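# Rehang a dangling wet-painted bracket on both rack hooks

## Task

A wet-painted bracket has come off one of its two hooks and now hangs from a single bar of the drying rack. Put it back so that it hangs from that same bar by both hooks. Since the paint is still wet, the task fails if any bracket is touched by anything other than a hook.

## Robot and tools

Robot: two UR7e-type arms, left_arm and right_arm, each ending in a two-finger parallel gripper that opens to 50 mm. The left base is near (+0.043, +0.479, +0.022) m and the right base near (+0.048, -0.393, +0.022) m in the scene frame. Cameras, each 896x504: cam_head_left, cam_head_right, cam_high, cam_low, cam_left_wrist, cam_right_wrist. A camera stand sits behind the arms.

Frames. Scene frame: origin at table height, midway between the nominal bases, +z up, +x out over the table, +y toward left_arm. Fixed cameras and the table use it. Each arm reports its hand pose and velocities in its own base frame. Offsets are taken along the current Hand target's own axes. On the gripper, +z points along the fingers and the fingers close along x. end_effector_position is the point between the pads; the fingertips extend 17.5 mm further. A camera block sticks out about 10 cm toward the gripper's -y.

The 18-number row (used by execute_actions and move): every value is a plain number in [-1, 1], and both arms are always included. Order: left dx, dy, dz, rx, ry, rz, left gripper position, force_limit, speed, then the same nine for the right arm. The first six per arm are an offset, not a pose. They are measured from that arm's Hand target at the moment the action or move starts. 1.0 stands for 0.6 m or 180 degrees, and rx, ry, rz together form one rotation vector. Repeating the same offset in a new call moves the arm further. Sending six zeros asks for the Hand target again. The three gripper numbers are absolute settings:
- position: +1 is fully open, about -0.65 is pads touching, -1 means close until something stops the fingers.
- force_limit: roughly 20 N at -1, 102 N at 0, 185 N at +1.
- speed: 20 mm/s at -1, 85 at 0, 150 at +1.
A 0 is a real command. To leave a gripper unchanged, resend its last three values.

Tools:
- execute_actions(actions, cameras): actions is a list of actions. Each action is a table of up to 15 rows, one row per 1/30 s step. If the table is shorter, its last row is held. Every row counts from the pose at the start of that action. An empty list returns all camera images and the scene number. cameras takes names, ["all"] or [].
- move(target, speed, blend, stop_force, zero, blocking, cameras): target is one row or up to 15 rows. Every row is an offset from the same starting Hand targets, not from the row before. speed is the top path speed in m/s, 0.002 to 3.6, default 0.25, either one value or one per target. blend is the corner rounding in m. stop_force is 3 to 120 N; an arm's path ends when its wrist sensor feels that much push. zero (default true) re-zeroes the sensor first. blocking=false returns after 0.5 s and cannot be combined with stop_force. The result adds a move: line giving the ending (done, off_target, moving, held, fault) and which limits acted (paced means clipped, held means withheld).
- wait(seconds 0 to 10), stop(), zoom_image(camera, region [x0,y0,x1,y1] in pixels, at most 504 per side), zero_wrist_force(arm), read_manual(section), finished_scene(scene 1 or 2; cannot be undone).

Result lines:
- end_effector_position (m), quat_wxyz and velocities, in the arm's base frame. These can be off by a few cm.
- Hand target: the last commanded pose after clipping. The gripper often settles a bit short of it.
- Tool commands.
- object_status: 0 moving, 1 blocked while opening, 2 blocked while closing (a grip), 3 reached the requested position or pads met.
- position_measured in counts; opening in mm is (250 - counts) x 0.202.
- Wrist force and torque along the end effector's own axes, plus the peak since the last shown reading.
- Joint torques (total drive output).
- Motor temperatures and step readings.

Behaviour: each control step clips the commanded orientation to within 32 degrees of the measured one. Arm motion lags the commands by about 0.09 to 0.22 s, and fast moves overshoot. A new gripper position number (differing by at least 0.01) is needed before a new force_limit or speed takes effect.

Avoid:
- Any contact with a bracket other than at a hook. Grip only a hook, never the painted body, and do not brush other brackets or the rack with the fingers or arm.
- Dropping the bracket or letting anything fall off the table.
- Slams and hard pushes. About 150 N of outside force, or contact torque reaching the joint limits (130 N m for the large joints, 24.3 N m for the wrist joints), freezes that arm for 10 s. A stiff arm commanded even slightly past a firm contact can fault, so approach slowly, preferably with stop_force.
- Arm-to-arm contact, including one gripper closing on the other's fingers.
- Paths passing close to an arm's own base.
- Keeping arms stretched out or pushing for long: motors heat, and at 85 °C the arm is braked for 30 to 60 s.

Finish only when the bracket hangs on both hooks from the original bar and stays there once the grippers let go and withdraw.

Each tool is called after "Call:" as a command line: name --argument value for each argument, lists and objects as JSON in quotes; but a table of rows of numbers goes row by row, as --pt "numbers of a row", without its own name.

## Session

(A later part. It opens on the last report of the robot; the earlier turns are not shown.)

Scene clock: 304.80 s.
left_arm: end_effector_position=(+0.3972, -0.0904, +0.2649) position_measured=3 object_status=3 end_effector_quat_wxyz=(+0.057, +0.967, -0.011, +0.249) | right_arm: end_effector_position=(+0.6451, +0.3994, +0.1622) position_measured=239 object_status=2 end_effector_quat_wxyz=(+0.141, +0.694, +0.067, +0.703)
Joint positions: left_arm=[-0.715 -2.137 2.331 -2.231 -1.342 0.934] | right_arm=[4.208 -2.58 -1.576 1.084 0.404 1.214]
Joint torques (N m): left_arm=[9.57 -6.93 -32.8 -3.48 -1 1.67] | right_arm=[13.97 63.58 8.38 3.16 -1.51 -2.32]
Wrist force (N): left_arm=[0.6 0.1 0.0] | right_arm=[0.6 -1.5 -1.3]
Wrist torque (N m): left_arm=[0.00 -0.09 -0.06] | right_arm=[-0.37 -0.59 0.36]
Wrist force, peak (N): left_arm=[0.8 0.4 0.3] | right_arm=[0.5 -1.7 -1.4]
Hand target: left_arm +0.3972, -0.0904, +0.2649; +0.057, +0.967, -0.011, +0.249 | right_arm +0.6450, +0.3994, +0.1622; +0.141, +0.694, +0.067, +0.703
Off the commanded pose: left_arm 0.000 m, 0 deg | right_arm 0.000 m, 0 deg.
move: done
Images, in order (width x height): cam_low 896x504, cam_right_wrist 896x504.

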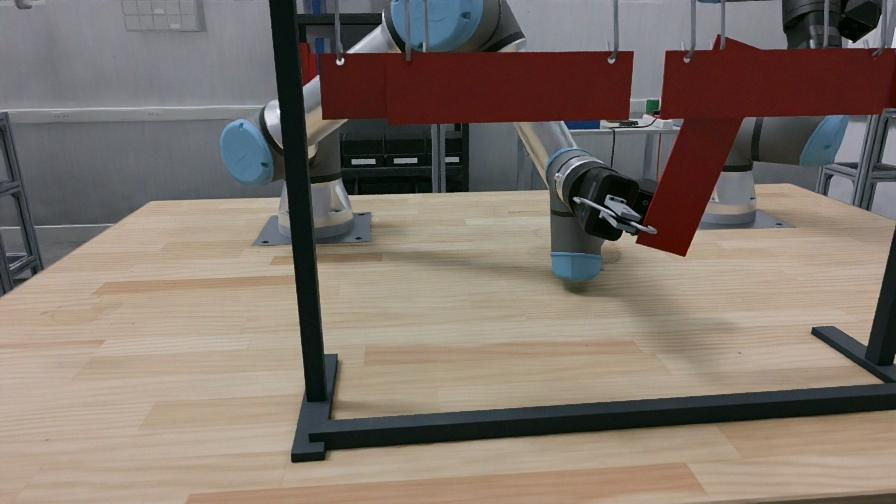

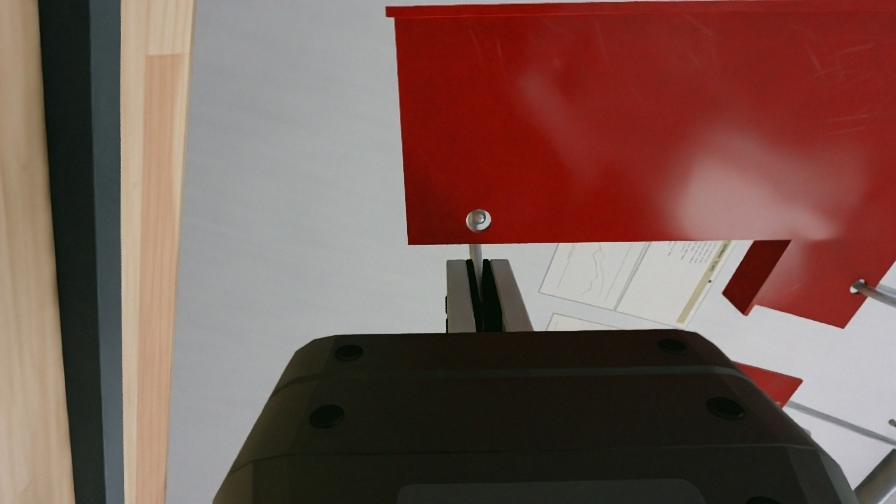

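Call:
move --target '[0, 0, 0, 0, 0, 0, 1.0, 1.0, 1.0, 0, 0.0032, -0.0081, 0, 0, 0, -1.0, 0.0, -0.3]' --speed 0.03 --cameras '["cam_right_wrist", "cam_low"]'

Call:
zoom_image --camera "cam_right_wrist" --region '[430, 170, 530, 270]'

Call:
zoom_image --camera "cam_low" --region '[625, 210, 675, 250]'

Scene clock: 311.07 s.
left_arm: end_effector_position=(+0.3972, -0.0904, +0.2649) position_measured=3 object_status=3 end_effector_quat_wxyz=(+0.057, +0.967, -0.011, +0.249) | right_arm: end_effector_position=(+0.6400, +0.3981, +0.1626) position_measured=239 object_status=2 end_effector_quat_wxyz=(+0.141, +0.694, +0.067, +0.703)
Joint positions: left_arm=[-0.715 -2.137 2.331 -2.231 -1.342 0.934] | right_arm=[4.214 -2.574 -1.591 1.094 0.397 1.212]
Joint torques (N m): left_arm=[9.51 -6.61 -33.03 -3.71 -1.01 1.58] | right_arm=[13.94 63.79 7.78 2.94 -1.79 -2.24]
Wrist force (N): left_arm=[0.8 -0.1 0.4] | right_arm=[0.5 -1.5 -1.3]
Wrist torque (N m): left_arm=[-0.03 -0.13 -0.06] | right_arm=[-0.39 -0.57 0.36]
Wrist force, peak (N): left_arm=[0.9 0.1 0.3] | right_arm=[0.5 -1.7 -1.4]
Hand target: left_arm +0.3972, -0.0904, +0.2649; +0.057, +0.967, -0.011, +0.249 | right_arm +0.6399, +0.3980, +0.1626; +0.141, +0.694, +0.067, +0.703
Off the commanded pose: left_arm 0.000 m, 0 deg | right_arm 0.000 m, 0 deg.
move: done
Images, in order (width x height): cam_low 896x504, cam_right_wrist 896x504.

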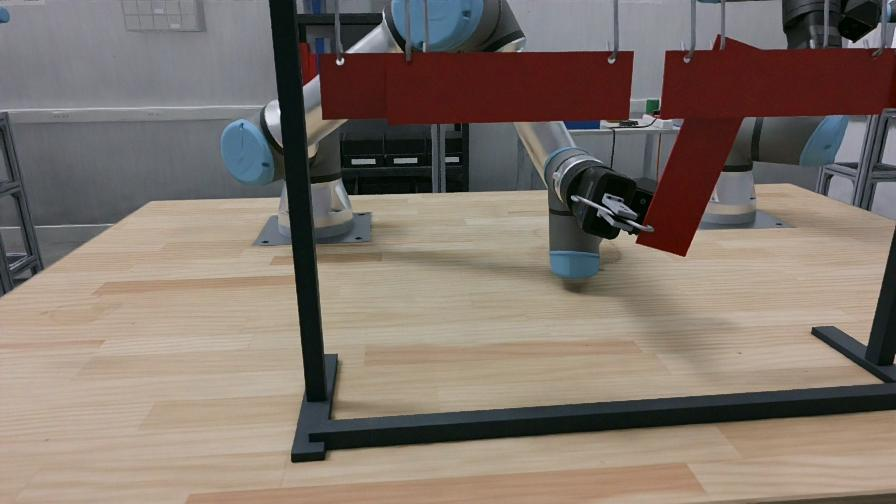

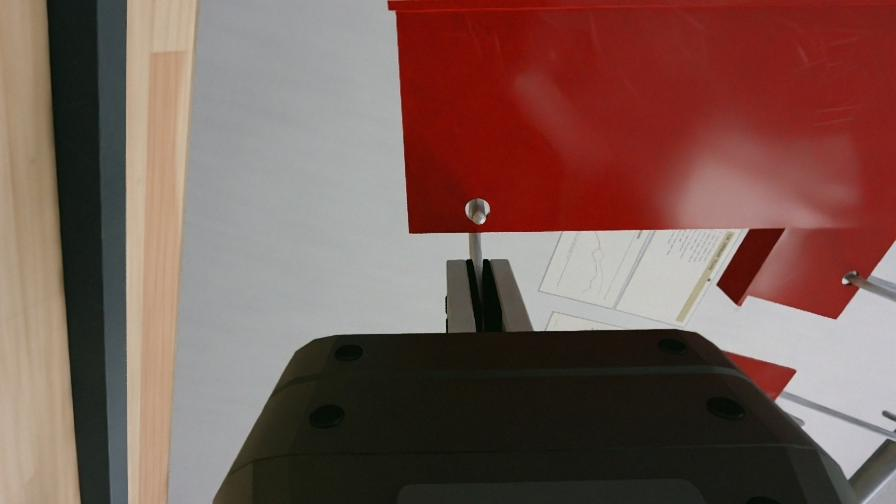

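Scaled by 5.040.

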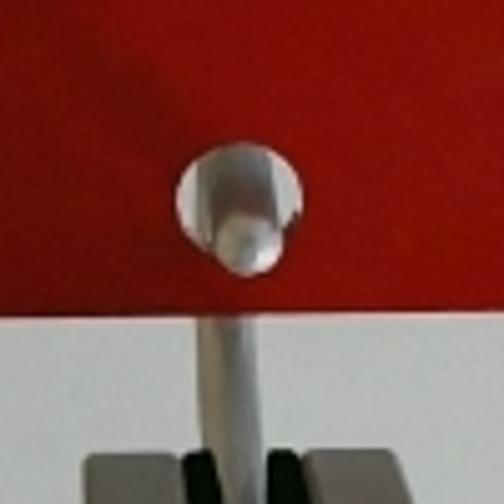

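Scaled by 10.080.

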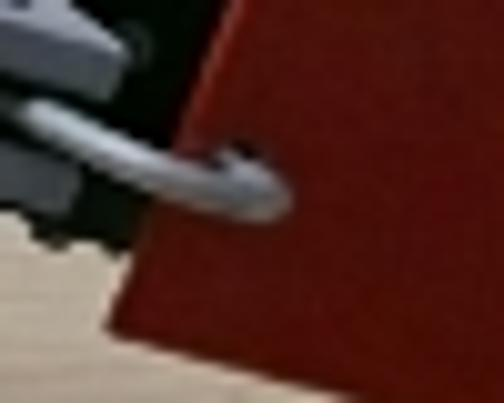

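Call:
move --pt "0 0 0 0 0 0 1.0 1.0 1.0 0 0.0037 -0.0040 0 0 0 -1.0 0.0 -0.3" --pt "0 0 0 0 0 0 1.0 1.0 1.0 0 0.0191 0.0129 0.1389 0 0 -1.0 0.0 -0.3" --speed '[0.03, 0.15]' --blend '[0.001, 0]' --cameras '["cam_right_wrist", "cam_low"]'

Call:
zoom_image --camera "cam_right_wrist" --region '[400, 120, 580, 300]'

Call:
zoom_image --camera "cam_low" --region '[590, 180, 690, 260]'

Scene clock: 324.20 s.
left_arm: end_effector_position=(+0.3972, -0.0904, +0.2649) position_measured=3 object_status=3 end_effector_quat_wxyz=(+0.057, +0.967, -0.011, +0.249) | right_arm: end_effector_position=(+0.6464, +0.3864, +0.1661) position_measured=239 object_status=2 end_effector_quat_wxyz=(-0.013, +0.708, +0.217, +0.672)
Joint positions: left_arm=[-0.715 -2.137 2.331 -2.231 -1.342 0.934] | right_arm=[4.06 -2.4 -1.888 1.027 0.972 1.359]
Joint torques (N m): left_arm=[9.59 -5.4 -33.2 -3.97 -1.03 1.56] | right_arm=[-13.55 57.15 6.73 0.18 1.73 2.62]
Wrist force (N): left_arm=[0.7 0.1 0.2] | right_arm=[0.6 -1.3 -1.0]
Wrist torque (N m): left_arm=[-0.01 -0.11 -0.05] | right_arm=[-0.35 -0.52 0.30]
Wrist force, peak (N): left_arm=[0.8 0.2 0.1] | right_arm=[1.0 -2.2 -1.6]
Hand target: left_arm +0.3972, -0.0904, +0.2649; +0.057, +0.967, -0.011, +0.249 | right_arm +0.6464, +0.3864, +0.1661; -0.013, +0.708, +0.217, +0.672
Off the commanded pose: left_arm 0.000 m, 0 deg | right_arm 0.000 m, 0 deg.
move: done
Images, in order (width x height): cam_low 896x504, cam_right_wrist 896x504.

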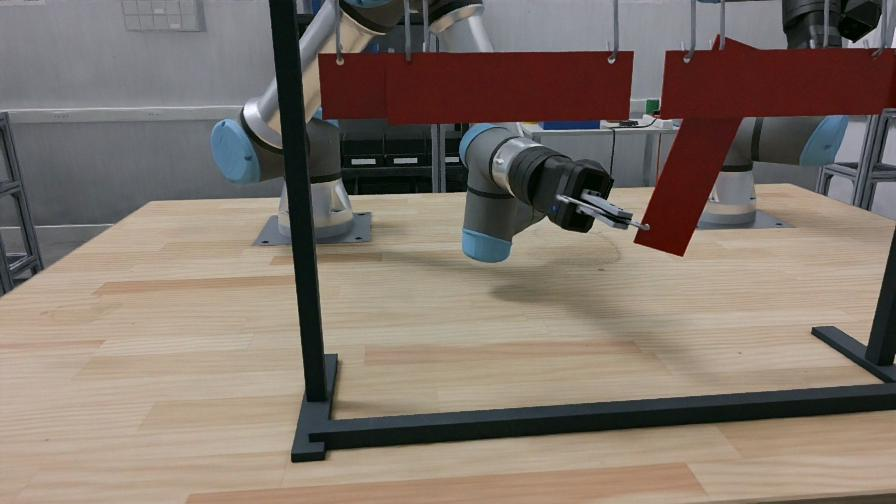

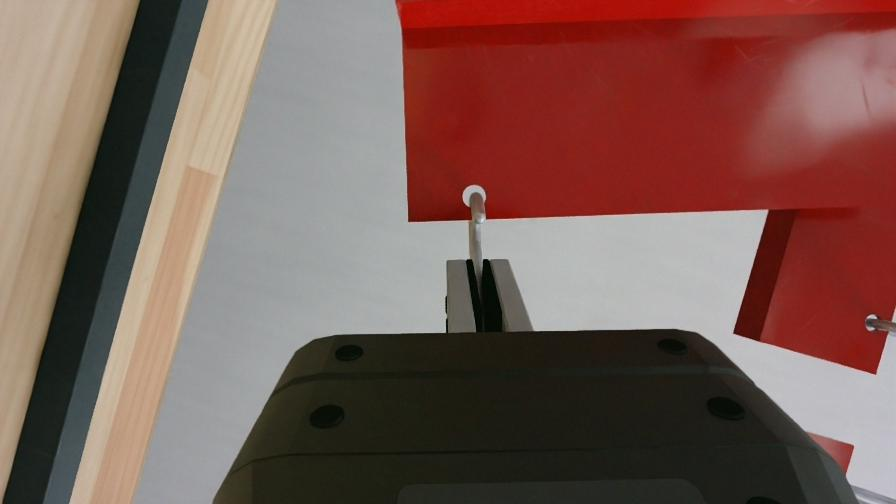

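Scaled by 2.800.

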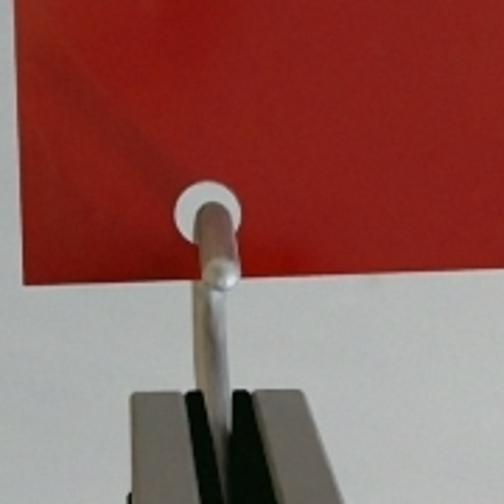

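Scaled by 5.040.

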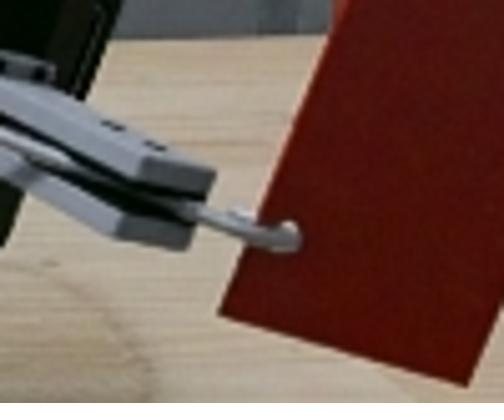

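Call:
move --target '[0, 0, 0, 0, 0, 0, 1.0, 1.0, 1.0, 0, 0.0154, 0.0130, 0.1389, 0, 0, -1.0, 0.0, -0.3]' --speed 0.2 --cameras '["cam_right_wrist", "cam_low"]'

Call:
zoom_image --camera "cam_right_wrist" --region '[380, 100, 580, 300]'

Call:
zoom_image --camera "cam_low" --region '[590, 180, 690, 260]'

Scene clock: 330.90 s.
left_arm: end_effector_position=(+0.3972, -0.0904, +0.2649) position_measured=3 object_status=3 end_effector_quat_wxyz=(+0.057, +0.967, -0.011, +0.249) | right_arm: end_effector_position=(+0.6568, +0.3804, +0.1679) position_measured=239 object_status=2 end_effector_quat_wxyz=(-0.166, +0.689, +0.358, +0.609)
Joint positions: left_arm=[-0.715 -2.137 2.331 -2.231 -1.342 0.934] | right_arm=[3.821 -2.333 -1.894 0.879 1.635 1.344]
Joint torques (N m): left_arm=[10.08 -5.38 -32.87 -4.18 -1.01 1.48] | right_arm=[-13.65 53.98 22.76 0.7 1.97 -2.16]
Wrist force (N): left_arm=[0.6 0.2 0.3] | right_arm=[0.6 -1.3 -0.5]
Wrist torque (N m): left_arm=[0.01 -0.11 -0.06] | right_arm=[-0.35 -0.52 0.36]
Wrist force, peak (N): left_arm=[1.0 0.2 0.1] | right_arm=[0.7 -1.9 -1.1]
Hand target: left_arm +0.3972, -0.0904, +0.2649; +0.057, +0.967, -0.011, +0.249 | right_arm +0.6568, +0.3804, +0.1679; -0.166, +0.689, +0.358, +0.609
Off the commanded pose: left_arm 0.000 m, 0 deg | right_arm 0.000 m, 0 deg.
move: done
Images, in order (width x height): cam_low 896x504, cam_right_wrist 896x504.

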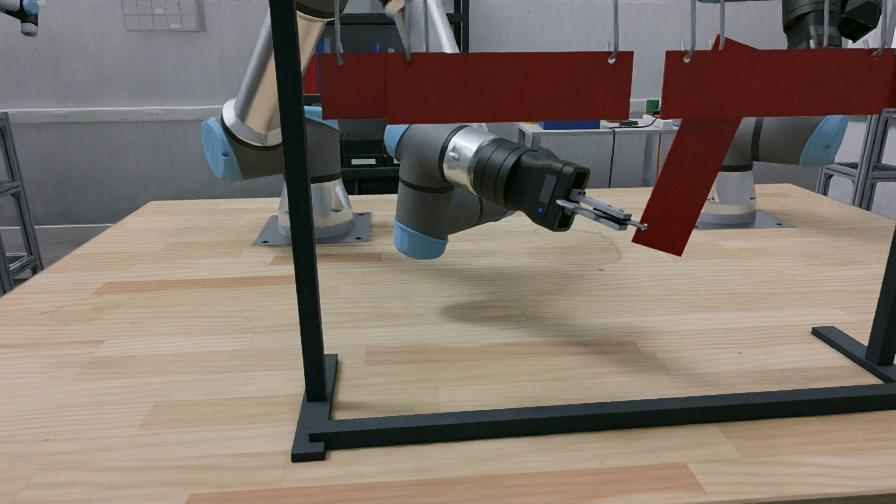

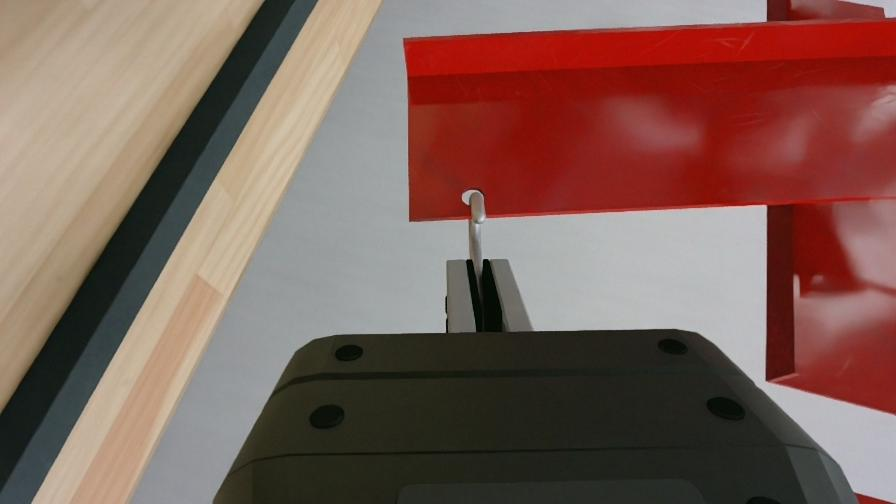

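Scaled by 2.520.

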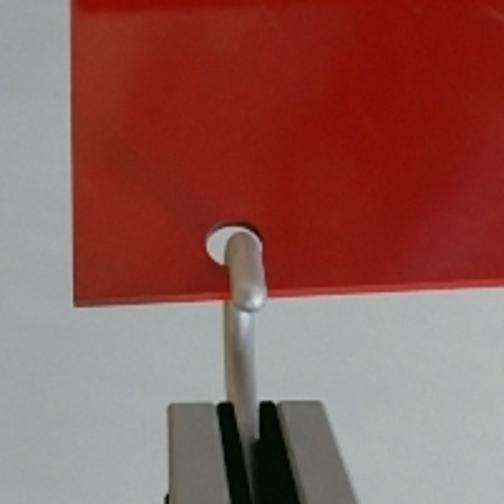

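Scaled by 5.040.

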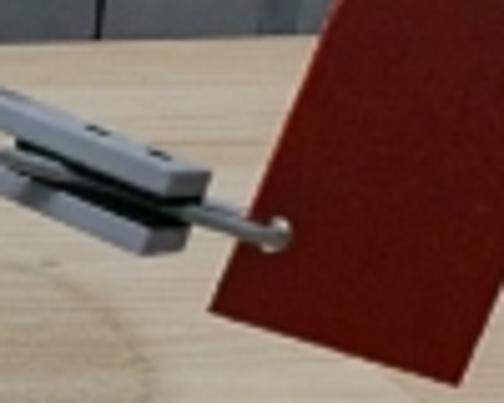

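Call:
move --pt "0 0 0 0 0 0 1.0 1.0 1.0 0.0193 0.0317 -0.0367 0 -0.0432 -0.0432 -1.0 0.0 -0.3" --pt "0 0 0 0 0 0 1.0 1.0 1.0 0.0582 0.0702 -0.0868 0 -0.0982 -0.0982 -1.0 0.0 -0.3" --pt "0 0 0 0 0 0 1.0 1.0 1.0 0.1152 0.1017 -0.1325 0 -0.1571 -0.1571 -1.0 0.0 -0.3" --speed 0.08 --blend '[0.005, 0.005, 0]' --cameras '["cam_right_wrist", "cam_low"]'

Call:
zoom_image --camera "cam_right_wrist" --region '[380, 100, 680, 340]'

Scene clock: 370.43 s.
left_arm: end_effector_position=(+0.3972, -0.0904, +0.2649) position_measured=3 object_status=3 end_effector_quat_wxyz=(+0.057, +0.967, -0.011, +0.249) | right_arm: end_effector_position=(+0.6422, +0.3057, +0.2628) position_measured=239 object_status=2 end_effector_quat_wxyz=(+0.078, +0.708, +0.543, +0.446)
Joint positions: left_arm=[-0.715 -2.137 2.331 -2.231 -1.342 0.934] | right_arm=[3.839 -1.837 -1.952 0.003 1.397 0.873]
Joint torques (N m): left_arm=[9.59 -4.1 -32.76 -4.51 -0.97 1.48] | right_arm=[13.15 46.03 32.24 1.78 -1.99 -2.43]
Wrist force (N): left_arm=[0.6 -0.1 -0.1] | right_arm=[0.2 -1.3 0.4]
Wrist torque (N m): left_arm=[-0.04 -0.10 -0.06] | right_arm=[-0.22 -0.33 0.47]
Wrist force, peak (N): left_arm=[0.8 0.2 0.1] | right_arm=[-0.1 -2.0 0.6]
Hand target: left_arm +0.3972, -0.0904, +0.2649; +0.057, +0.967, -0.011, +0.249 | right_arm +0.6422, +0.3057, +0.2629; +0.078, +0.708, +0.543, +0.445
Off the commanded pose: left_arm 0.000 m, 0 deg | right_arm 0.000 m, 0 deg.
move: done
Images, in order (width x height): cam_low 896x504, cam_right_wrist 896x504.

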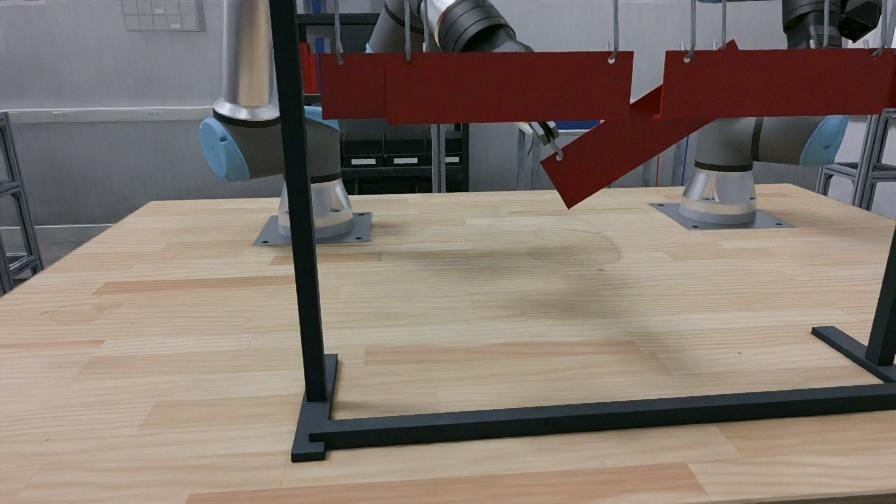

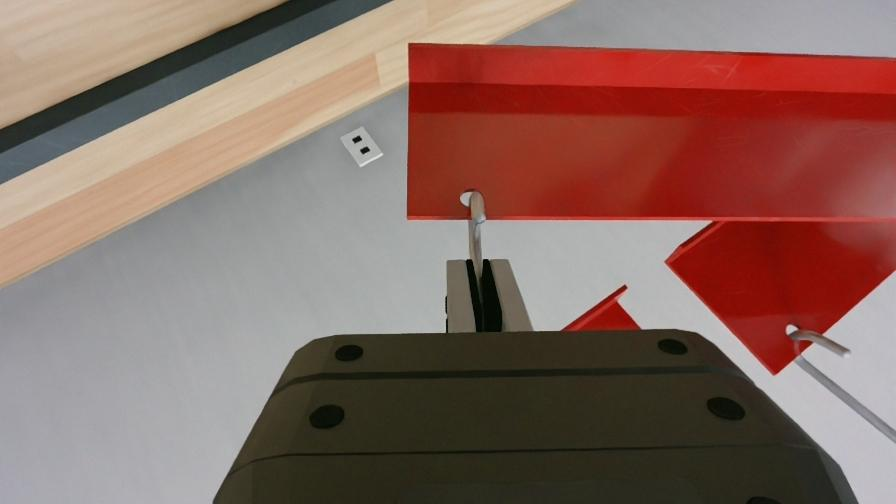

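Scaled by 1.680.

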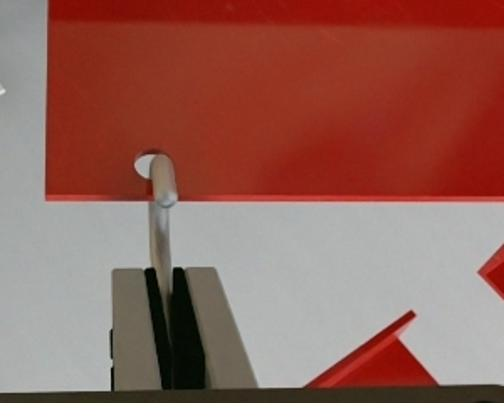

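Call:
move --pt "0 0 0 0 0 0 1.0 1.0 1.0 0.0259 0.0405 -0.0570 0 -0.0550 -0.0550 -1.0 0.0 -0.3" --pt "0 0 0 0 0 0 1.0 1.0 1.0 0.0648 0.0731 -0.1049 0 -0.1061 -0.1061 -1.0 0.0 -0.3" --pt "0 0 0 0 0 0 1.0 1.0 1.0 0.1128 0.1105 -0.1447 0 -0.1296 -0.1296 -1.0 0.0 -0.3" --speed 0.07 --blend '[0.005,0.005,0]' --cameras '["cam_right_wrist","cam_high","cam_low"]'

Scene clock: 391.13 s.
left_arm: end_effector_position=(+0.3972, -0.0904, +0.2649) position_measured=3 object_status=3 end_effector_quat_wxyz=(+0.057, +0.967, -0.011, +0.249) | right_arm: end_effector_position=(+0.6275, +0.3035, +0.3905) position_measured=239 object_status=2 end_effector_quat_wxyz=(+0.273, +0.659, +0.647, +0.269)
Joint positions: left_arm=[-0.715 -2.137 2.331 -2.231 -1.342 0.934] | right_arm=[3.995 -1.694 -1.614 -0.829 0.999 0.699]
Joint torques (N m): left_arm=[8.85 -2.84 -32.67 -4.62 -0.91 1.28] | right_arm=[13.48 28.84 37.04 1.69 -3.05 2.52]
Wrist force (N): left_arm=[0.5 -0.1 0.2] | right_arm=[0.9 -2.0 1.3]
Wrist torque (N m): left_arm=[-0.03 -0.09 -0.06] | right_arm=[-0.21 -0.29 0.43]
Wrist force, peak (N): left_arm=[0.8 -0.1 0.4] | right_arm=[0.8 -2.3 1.4]
Hand target: left_arm +0.3972, -0.0904, +0.2649; +0.057, +0.967, -0.011, +0.249 | right_arm +0.6275, +0.3035, +0.3905; +0.273, +0.659, +0.647, +0.269
Off the commanded pose: left_arm 0.000 m, 0 deg | right_arm 0.000 m, 0 deg.
move: done
Images, in order (width x height): cam_high 896x504, cam_low 896x504, cam_right_wrist 896x504.

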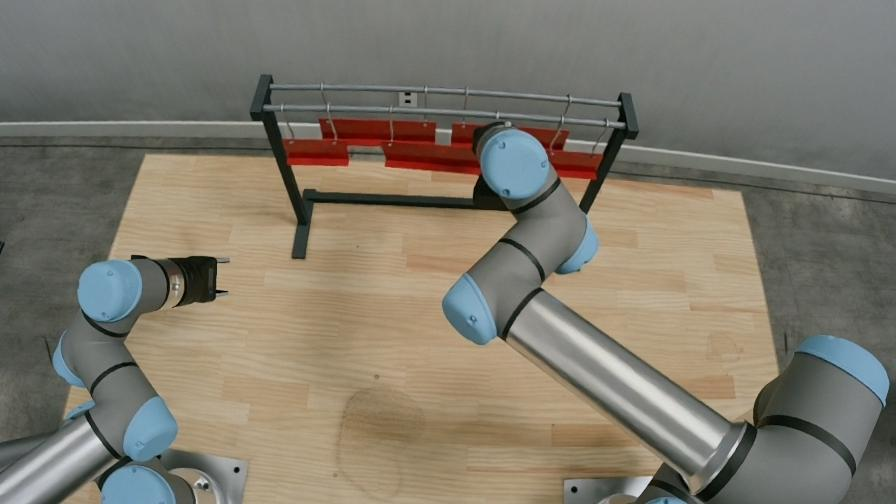

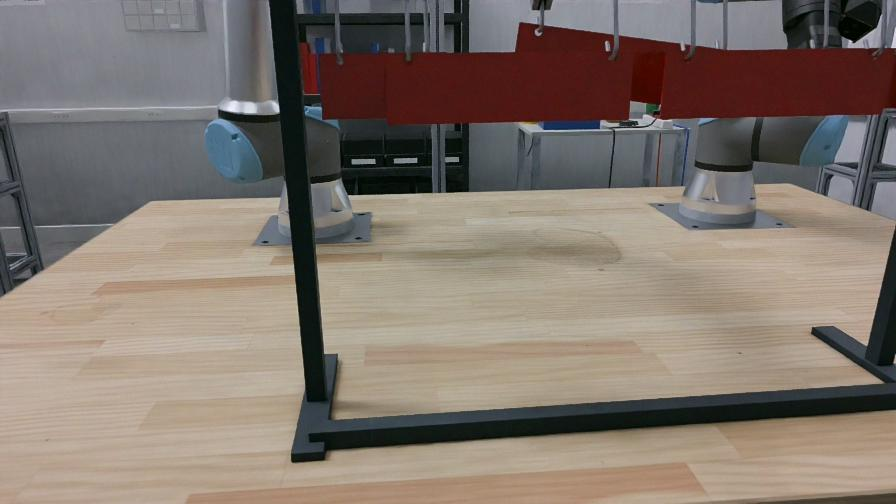

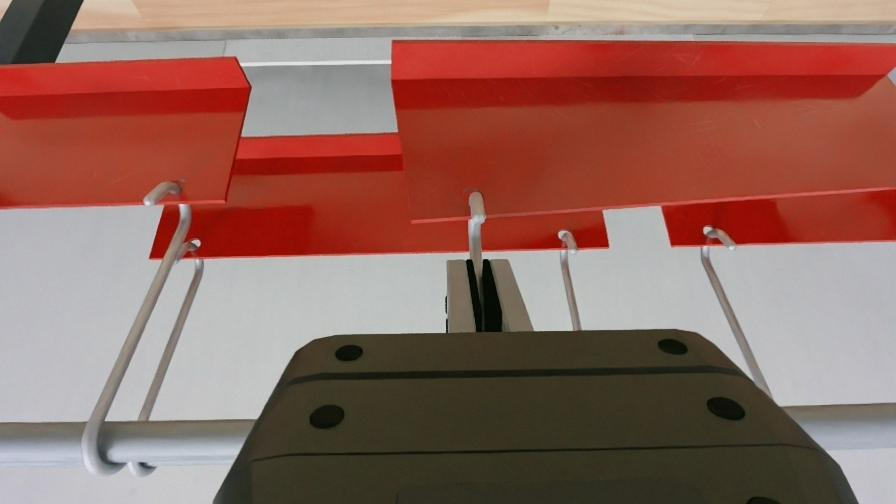

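Call:
zoom_image --camera "cam_right_wrist" --region '[350, 120, 650, 340]'

Call:
zoom_image --camera "cam_high" --region '[360, 70, 660, 230]'

Call:
zoom_image --camera "cam_low" --region '[380, 0, 896, 140]'

Scaled by 1.680.

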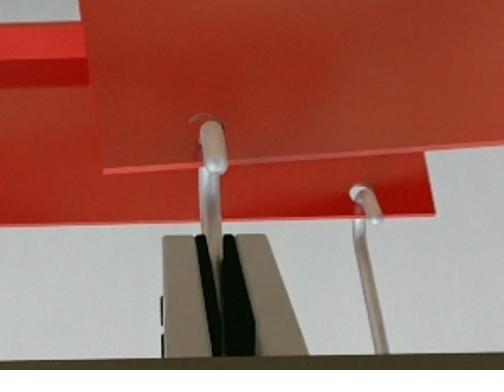

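Scaled by 1.680.

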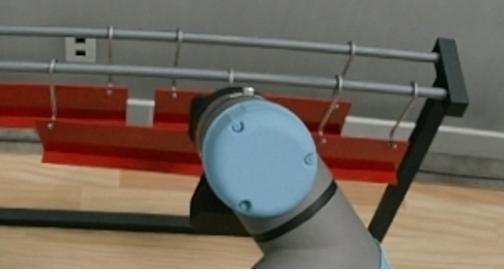

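Region (380, 0, 896, 140) is 516x140 pixels. A region can be at most 504 by 504 pixels.

Call:
zoom_image --camera "cam_high" --region '[440, 85, 580, 165]'

Call:
zoom_image --camera "cam_low" --region '[480, 0, 800, 130]'

Scaled by 3.600.

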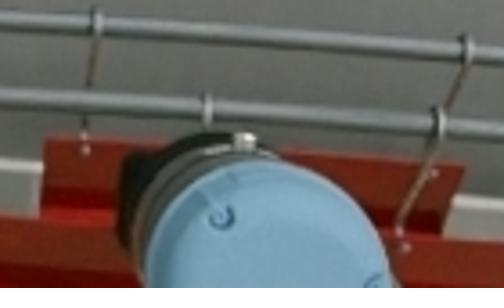

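Scaled by 1.575.

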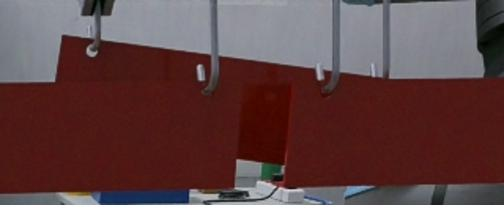

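Call:
zoom_image --camera "cam_high" --region '[480, 95, 530, 135]'

Scaled by 10.080.

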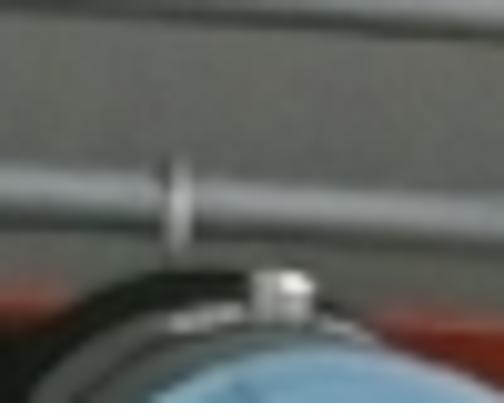

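Call:
move --pt "0 0 0 0 0 0 1.0 1.0 1.0 -0.0017 0.0197 0.0211 0 0 0 -1.0 0.0 -0.3" --pt "0 0 0 0 0 0 1.0 1.0 1.0 -0.0033 0.0179 0.0288 0 0 0 -1.0 0.0 -0.3" --pt "0 0 0 0 0 0 1.0 1.0 1.0 -0.0045 0.0044 0.0529 0 0 0 -1.0 0.0 -0.3" --speed '[0.05,0.03,0.03]' --stop_force 12 --cameras '["cam_right_wrist","cam_high","cam_low"]'

Scene clock: 429.43 s.
left_arm: end_effector_position=(+0.3972, -0.0904, +0.2649) position_measured=3 object_status=3 end_effector_quat_wxyz=(+0.057, +0.967, -0.011, +0.249) | right_arm: end_effector_position=(+0.6518, +0.3004, +0.3700) position_measured=239 object_status=2 end_effector_quat_wxyz=(+0.273, +0.659, +0.647, +0.269)
Joint positions: left_arm=[-0.715 -2.137 2.331 -2.231 -1.342 0.934] | right_arm=[3.958 -1.75 -1.606 -0.762 1.02 0.662]
Joint torques (N m): left_arm=[8.95 -2.06 -32.78 -4.5 -1.04 1.32] | right_arm=[-13.53 31.38 22.84 6.37 0.62 -2.32]
Wrist force (N): left_arm=[0.5 0.2 0.3] | right_arm=[1.0 -1.8 1.1]
Wrist torque (N m): left_arm=[0.02 -0.08 -0.06] | right_arm=[-0.20 -0.30 0.46]
Wrist force, peak (N): left_arm=[0.6 0.5 0.1] | right_arm=[0.9 -2.4 1.5]
Hand target: left_arm +0.3972, -0.0904, +0.2649; +0.057, +0.967, -0.011, +0.249 | right_arm +0.6518, +0.3004, +0.3700; +0.273, +0.659, +0.647, +0.269
Off the commanded pose: left_arm 0.000 m, 0 deg | right_arm 0.000 m, 0 deg.
move: done
Images, in order (width x height): cam_high 896x504, cam_low 896x504, cam_right_wrist 896x504.

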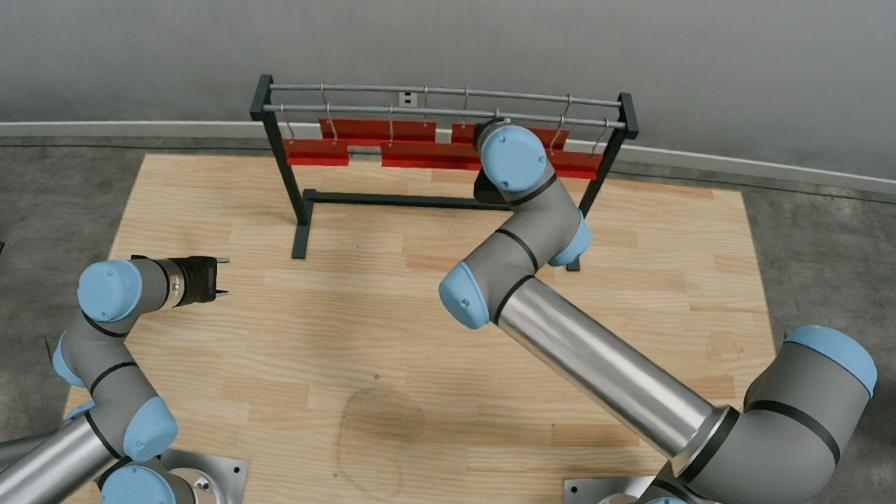

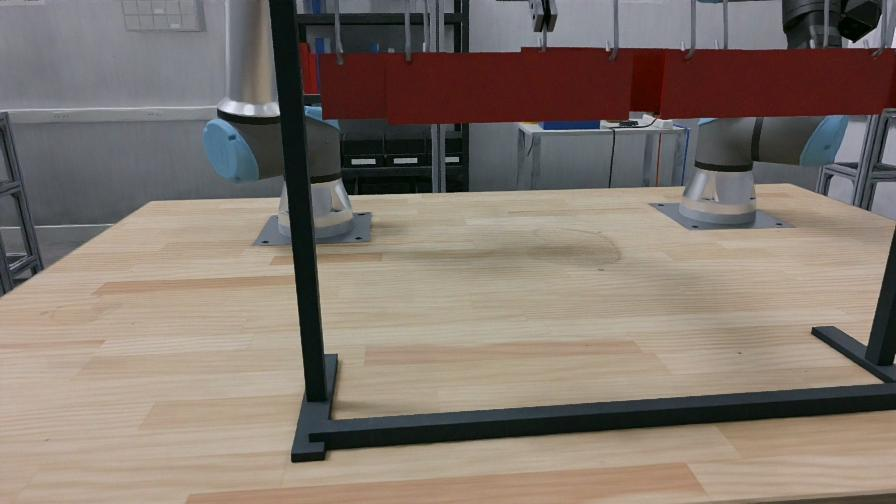

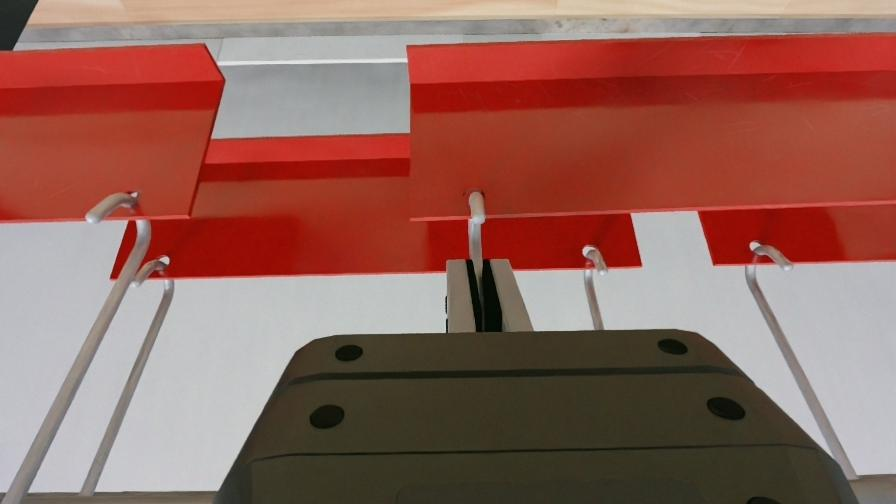

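Call:
move --pt "0 0 0 0 0 0 1.0 1.0 1.0 0 -0.00471 0.00471 0 0 0 -1.0 0.0 -0.3" --speed 0.02 --stop_force 10 --cameras '["cam_high"]'

Call:
zoom_image --camera "cam_high" --region '[470, 85, 550, 145]'

Scene clock: 433.67 s.
left_arm: end_effector_position=(+0.3972, -0.0904, +0.2649) position_measured=3 object_status=3 end_effector_quat_wxyz=(+0.057, +0.967, -0.011, +0.249) | right_arm: end_effector_position=(+0.6518, +0.3004, +0.3660) position_measured=239 object_status=2 end_effector_quat_wxyz=(+0.273, +0.659, +0.647, +0.269)
Joint positions: left_arm=[-0.715 -2.137 2.331 -2.231 -1.342 0.934] | right_arm=[3.958 -1.753 -1.614 -0.752 1.02 0.662]
Joint torques (N m): left_arm=[8.19 -2.07 -33.74 -4.57 -1.04 1.24] | right_arm=[-13.17 25.55 17.85 4.65 0.43 -1.75]
Wrist force (N): left_arm=[0.5 0.4 0.0] | right_arm=[2.1 4.5 -4.9]
Wrist torque (N m): left_arm=[0.04 -0.09 -0.06] | right_arm=[-0.15 -0.35 0.41]
Wrist force, peak (N): left_arm=[0.7 0.3 0.3] | right_arm=[2.0 4.9 -5.5]
Hand target: left_arm +0.3972, -0.0904, +0.2649; +0.057, +0.967, -0.011, +0.249 | right_arm +0.6518, +0.3004, +0.3660; +0.273, +0.659, +0.647, +0.269
Off the commanded pose: left_arm 0.000 m, 0 deg | right_arm 0.000 m, 0 deg.
move: done
Images, in order (width x height): cam_high 896x504.

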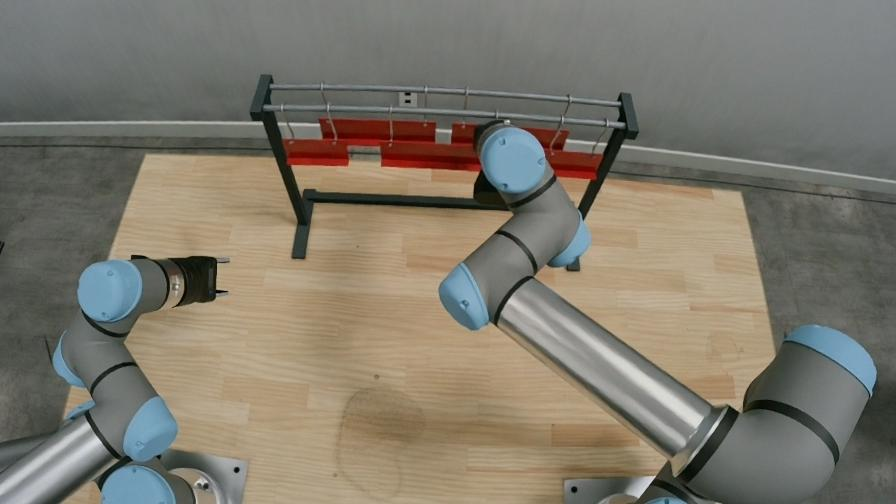

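Scaled by 6.300.

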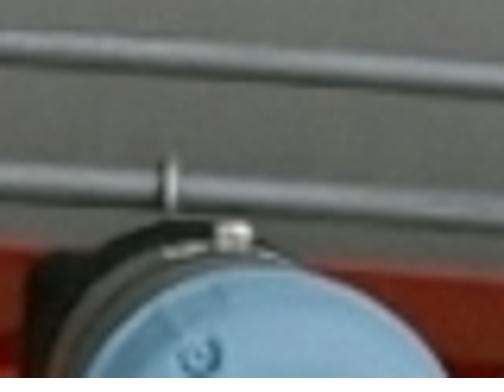

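Call:
move --pt "0 0 0 0 0 0 1.0 1.0 1.0 0 0.0005 -0.0005 0 0 0 -1.0 0.0 -0.3" --pt "0 0 0 0 0 0 1.0 1.0 1.0 0 0.0005 -0.0005 0 0 0 0.3 0.0 -0.8" --pt "0 0 0 0 0 0 1.0 1.0 1.0 0 0.0005 -0.0305 0 0 0 0.3 0.0 -0.8" --speed 0.04 --cameras '["cam_right_wrist","cam_high","cam_low"]'

Scene clock: 442.33 s.
left_arm: end_effector_position=(+0.3972, -0.0904, +0.2649) position_measured=3 object_status=3 end_effector_quat_wxyz=(+0.057, +0.967, -0.011, +0.249) | right_arm: end_effector_position=(+0.6391, +0.3006, +0.3790) position_measured=107 object_status=3 end_effector_quat_wxyz=(+0.273, +0.659, +0.647, +0.269) end_effector_velocity=(-0.001, +0.000, +0.001) end_effector_angular_velocity=(-0.001, +0.001, +0.000)
Joint positions: left_arm=[-0.715 -2.137 2.331 -2.231 -1.342 0.934] | right_arm=[3.975 -1.72 -1.617 -0.791 1.01 0.679]
Joint velocities: left_arm=[within noise] | right_arm=[0.001 0.002 0 -0.005 -0.001 0.001]
Joint torques (N m): left_arm=[8.67 -1.17 -32.84 -4.63 -0.97 1.22] | right_arm=[13.19 41.61 21.54 1.36 -2.77 2.48]
Wrist force (N): left_arm=[0.4 0.0 0.2] | right_arm=[0.9 -0.7 0.0]
Wrist torque (N m): left_arm=[-0.02 -0.07 -0.06] | right_arm=[-0.19 -0.27 0.36]
Wrist force, peak (N): left_arm=[0.8 0.1 0.3] | right_arm=[2.4 5.2 -5.7]
Hand target: left_arm +0.3972, -0.0904, +0.2649; +0.057, +0.967, -0.011, +0.249 | right_arm +0.6390, +0.3006, +0.3791; +0.273, +0.659, +0.647, +0.269
Off the commanded pose: left_arm 0.000 m, 0 deg | right_arm 0.000 m, 0 deg.
move: done
Images, in order (width x height): cam_high 896x504, cam_low 896x504, cam_right_wrist 896x504.

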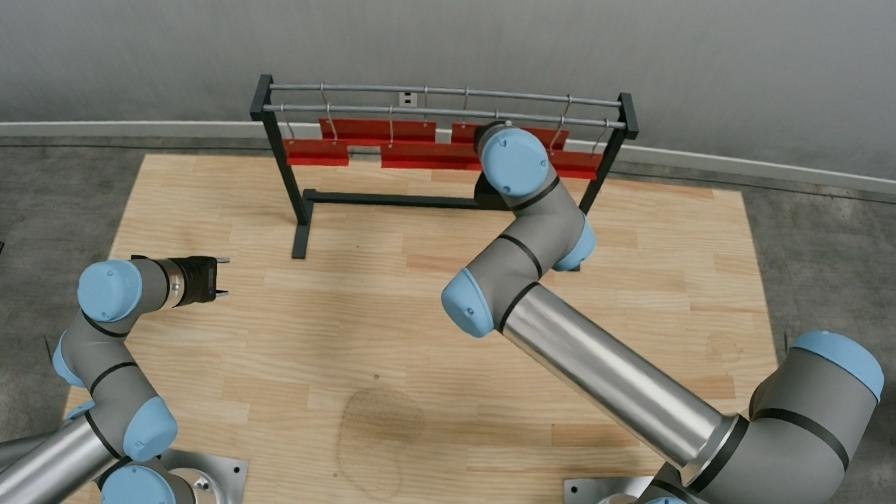

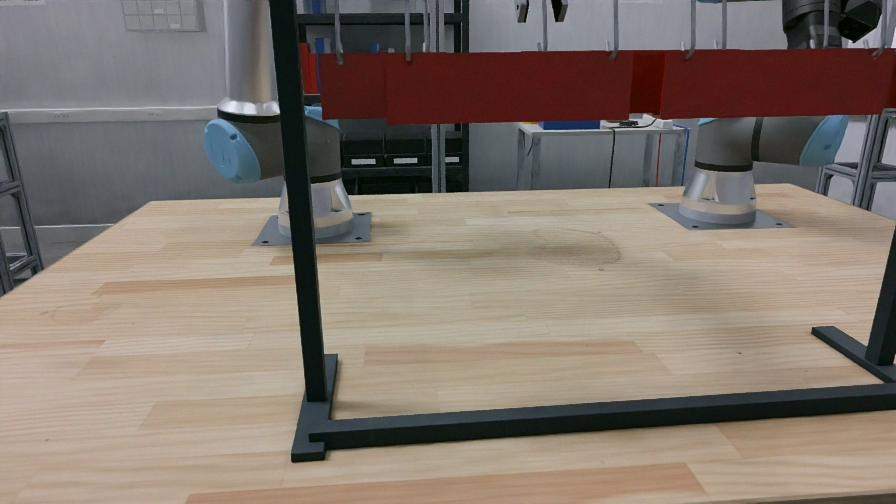

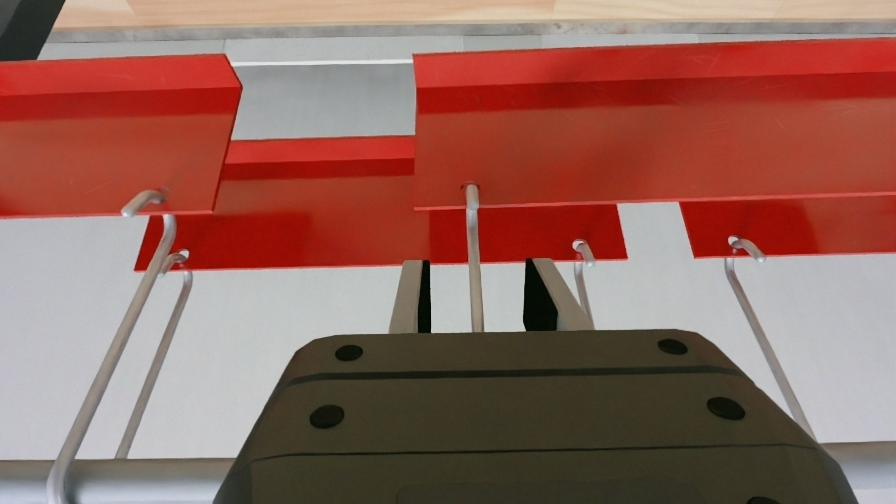

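Call:
move --pt "0 0 0 0 0 0 1.0 1.0 1.0 0 0 -0.18 0 0 0 0.3 0.0 -0.8" --speed 0.15 --cameras '["cam_right_wrist","cam_high","cam_low"]'

Call:
zoom_image --camera "cam_high" --region '[370, 75, 620, 205]'

Scene clock: 445.97 s.
left_arm: end_effector_position=(+0.3972, -0.0904, +0.2649) position_measured=3 object_status=3 end_effector_quat_wxyz=(+0.057, +0.967, -0.011, +0.249) | right_arm: end_effector_position=(+0.5626, +0.3018, +0.4553) position_measured=107 object_status=3 end_effector_quat_wxyz=(+0.273, +0.659, +0.647, +0.269)
Joint positions: left_arm=[-0.715 -2.137 2.331 -2.231 -1.342 0.934] | right_arm=[4.096 -1.544 -1.593 -1.059 0.946 0.804]
Joint torques (N m): left_arm=[8.54 -0.73 -32.76 -4.45 -1.03 1.25] | right_arm=[13.39 34.79 37.09 1.35 -2.9 2.62]
Wrist force (N): left_arm=[0.5 0.0 0.0] | right_arm=[0.6 -0.8 0.2]
Wrist torque (N m): left_arm=[-0.01 -0.08 -0.06] | right_arm=[-0.20 -0.22 0.35]
Wrist force, peak (N): left_arm=[0.8 0.3 0.2] | right_arm=[1.0 -0.8 1.3]
Hand target: left_arm +0.3972, -0.0904, +0.2649; +0.057, +0.967, -0.011, +0.249 | right_arm +0.5625, +0.3018, +0.4553; +0.273, +0.659, +0.647, +0.269
Off the commanded pose: left_arm 0.000 m, 0 deg | right_arm 0.000 m, 0 deg.
move: done
Images, in order (width x height): cam_high 896x504, cam_low 896x504, cam_right_wrist 896x504.

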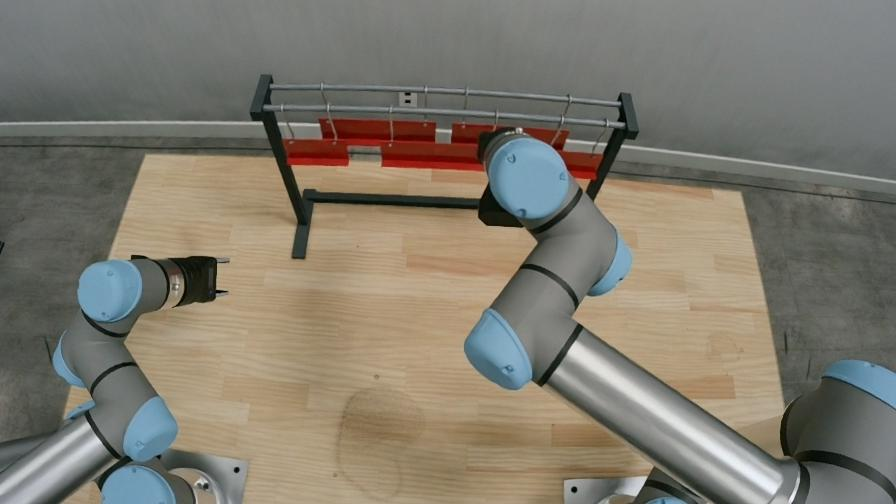

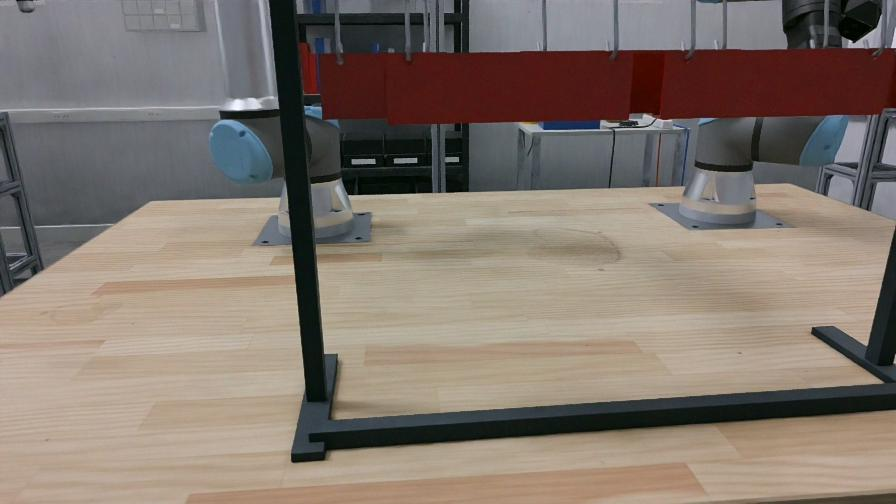

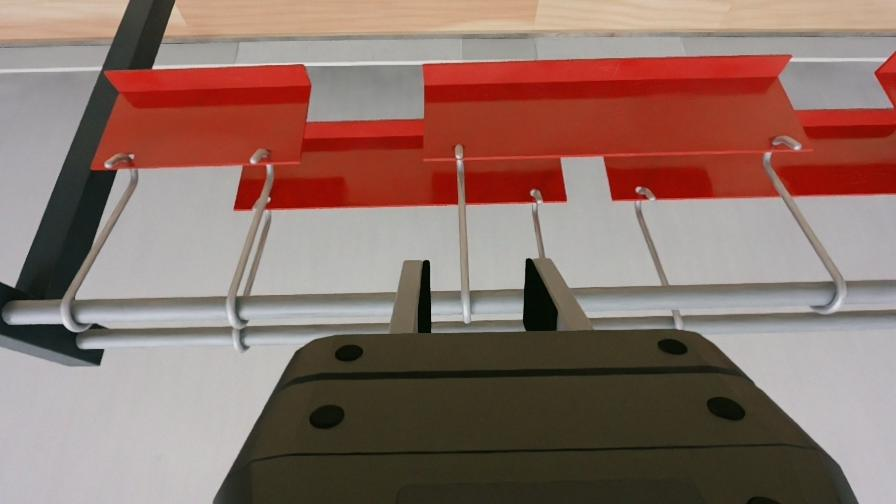

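Scaled by 2.016.

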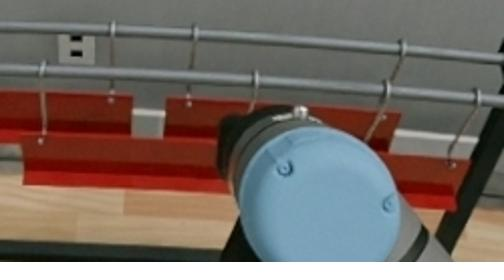

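Call:
zoom_image --camera "cam_right_wrist" --region '[400, 130, 640, 340]'

Scaled by 2.100.

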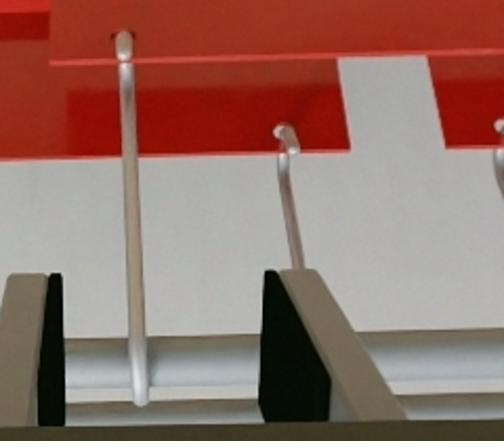

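The bracket now hangs level from the front bar on both hooks, and the right gripper has pulled back.

Call:
finished_scene --scene 2

The scene is finished: the task was done.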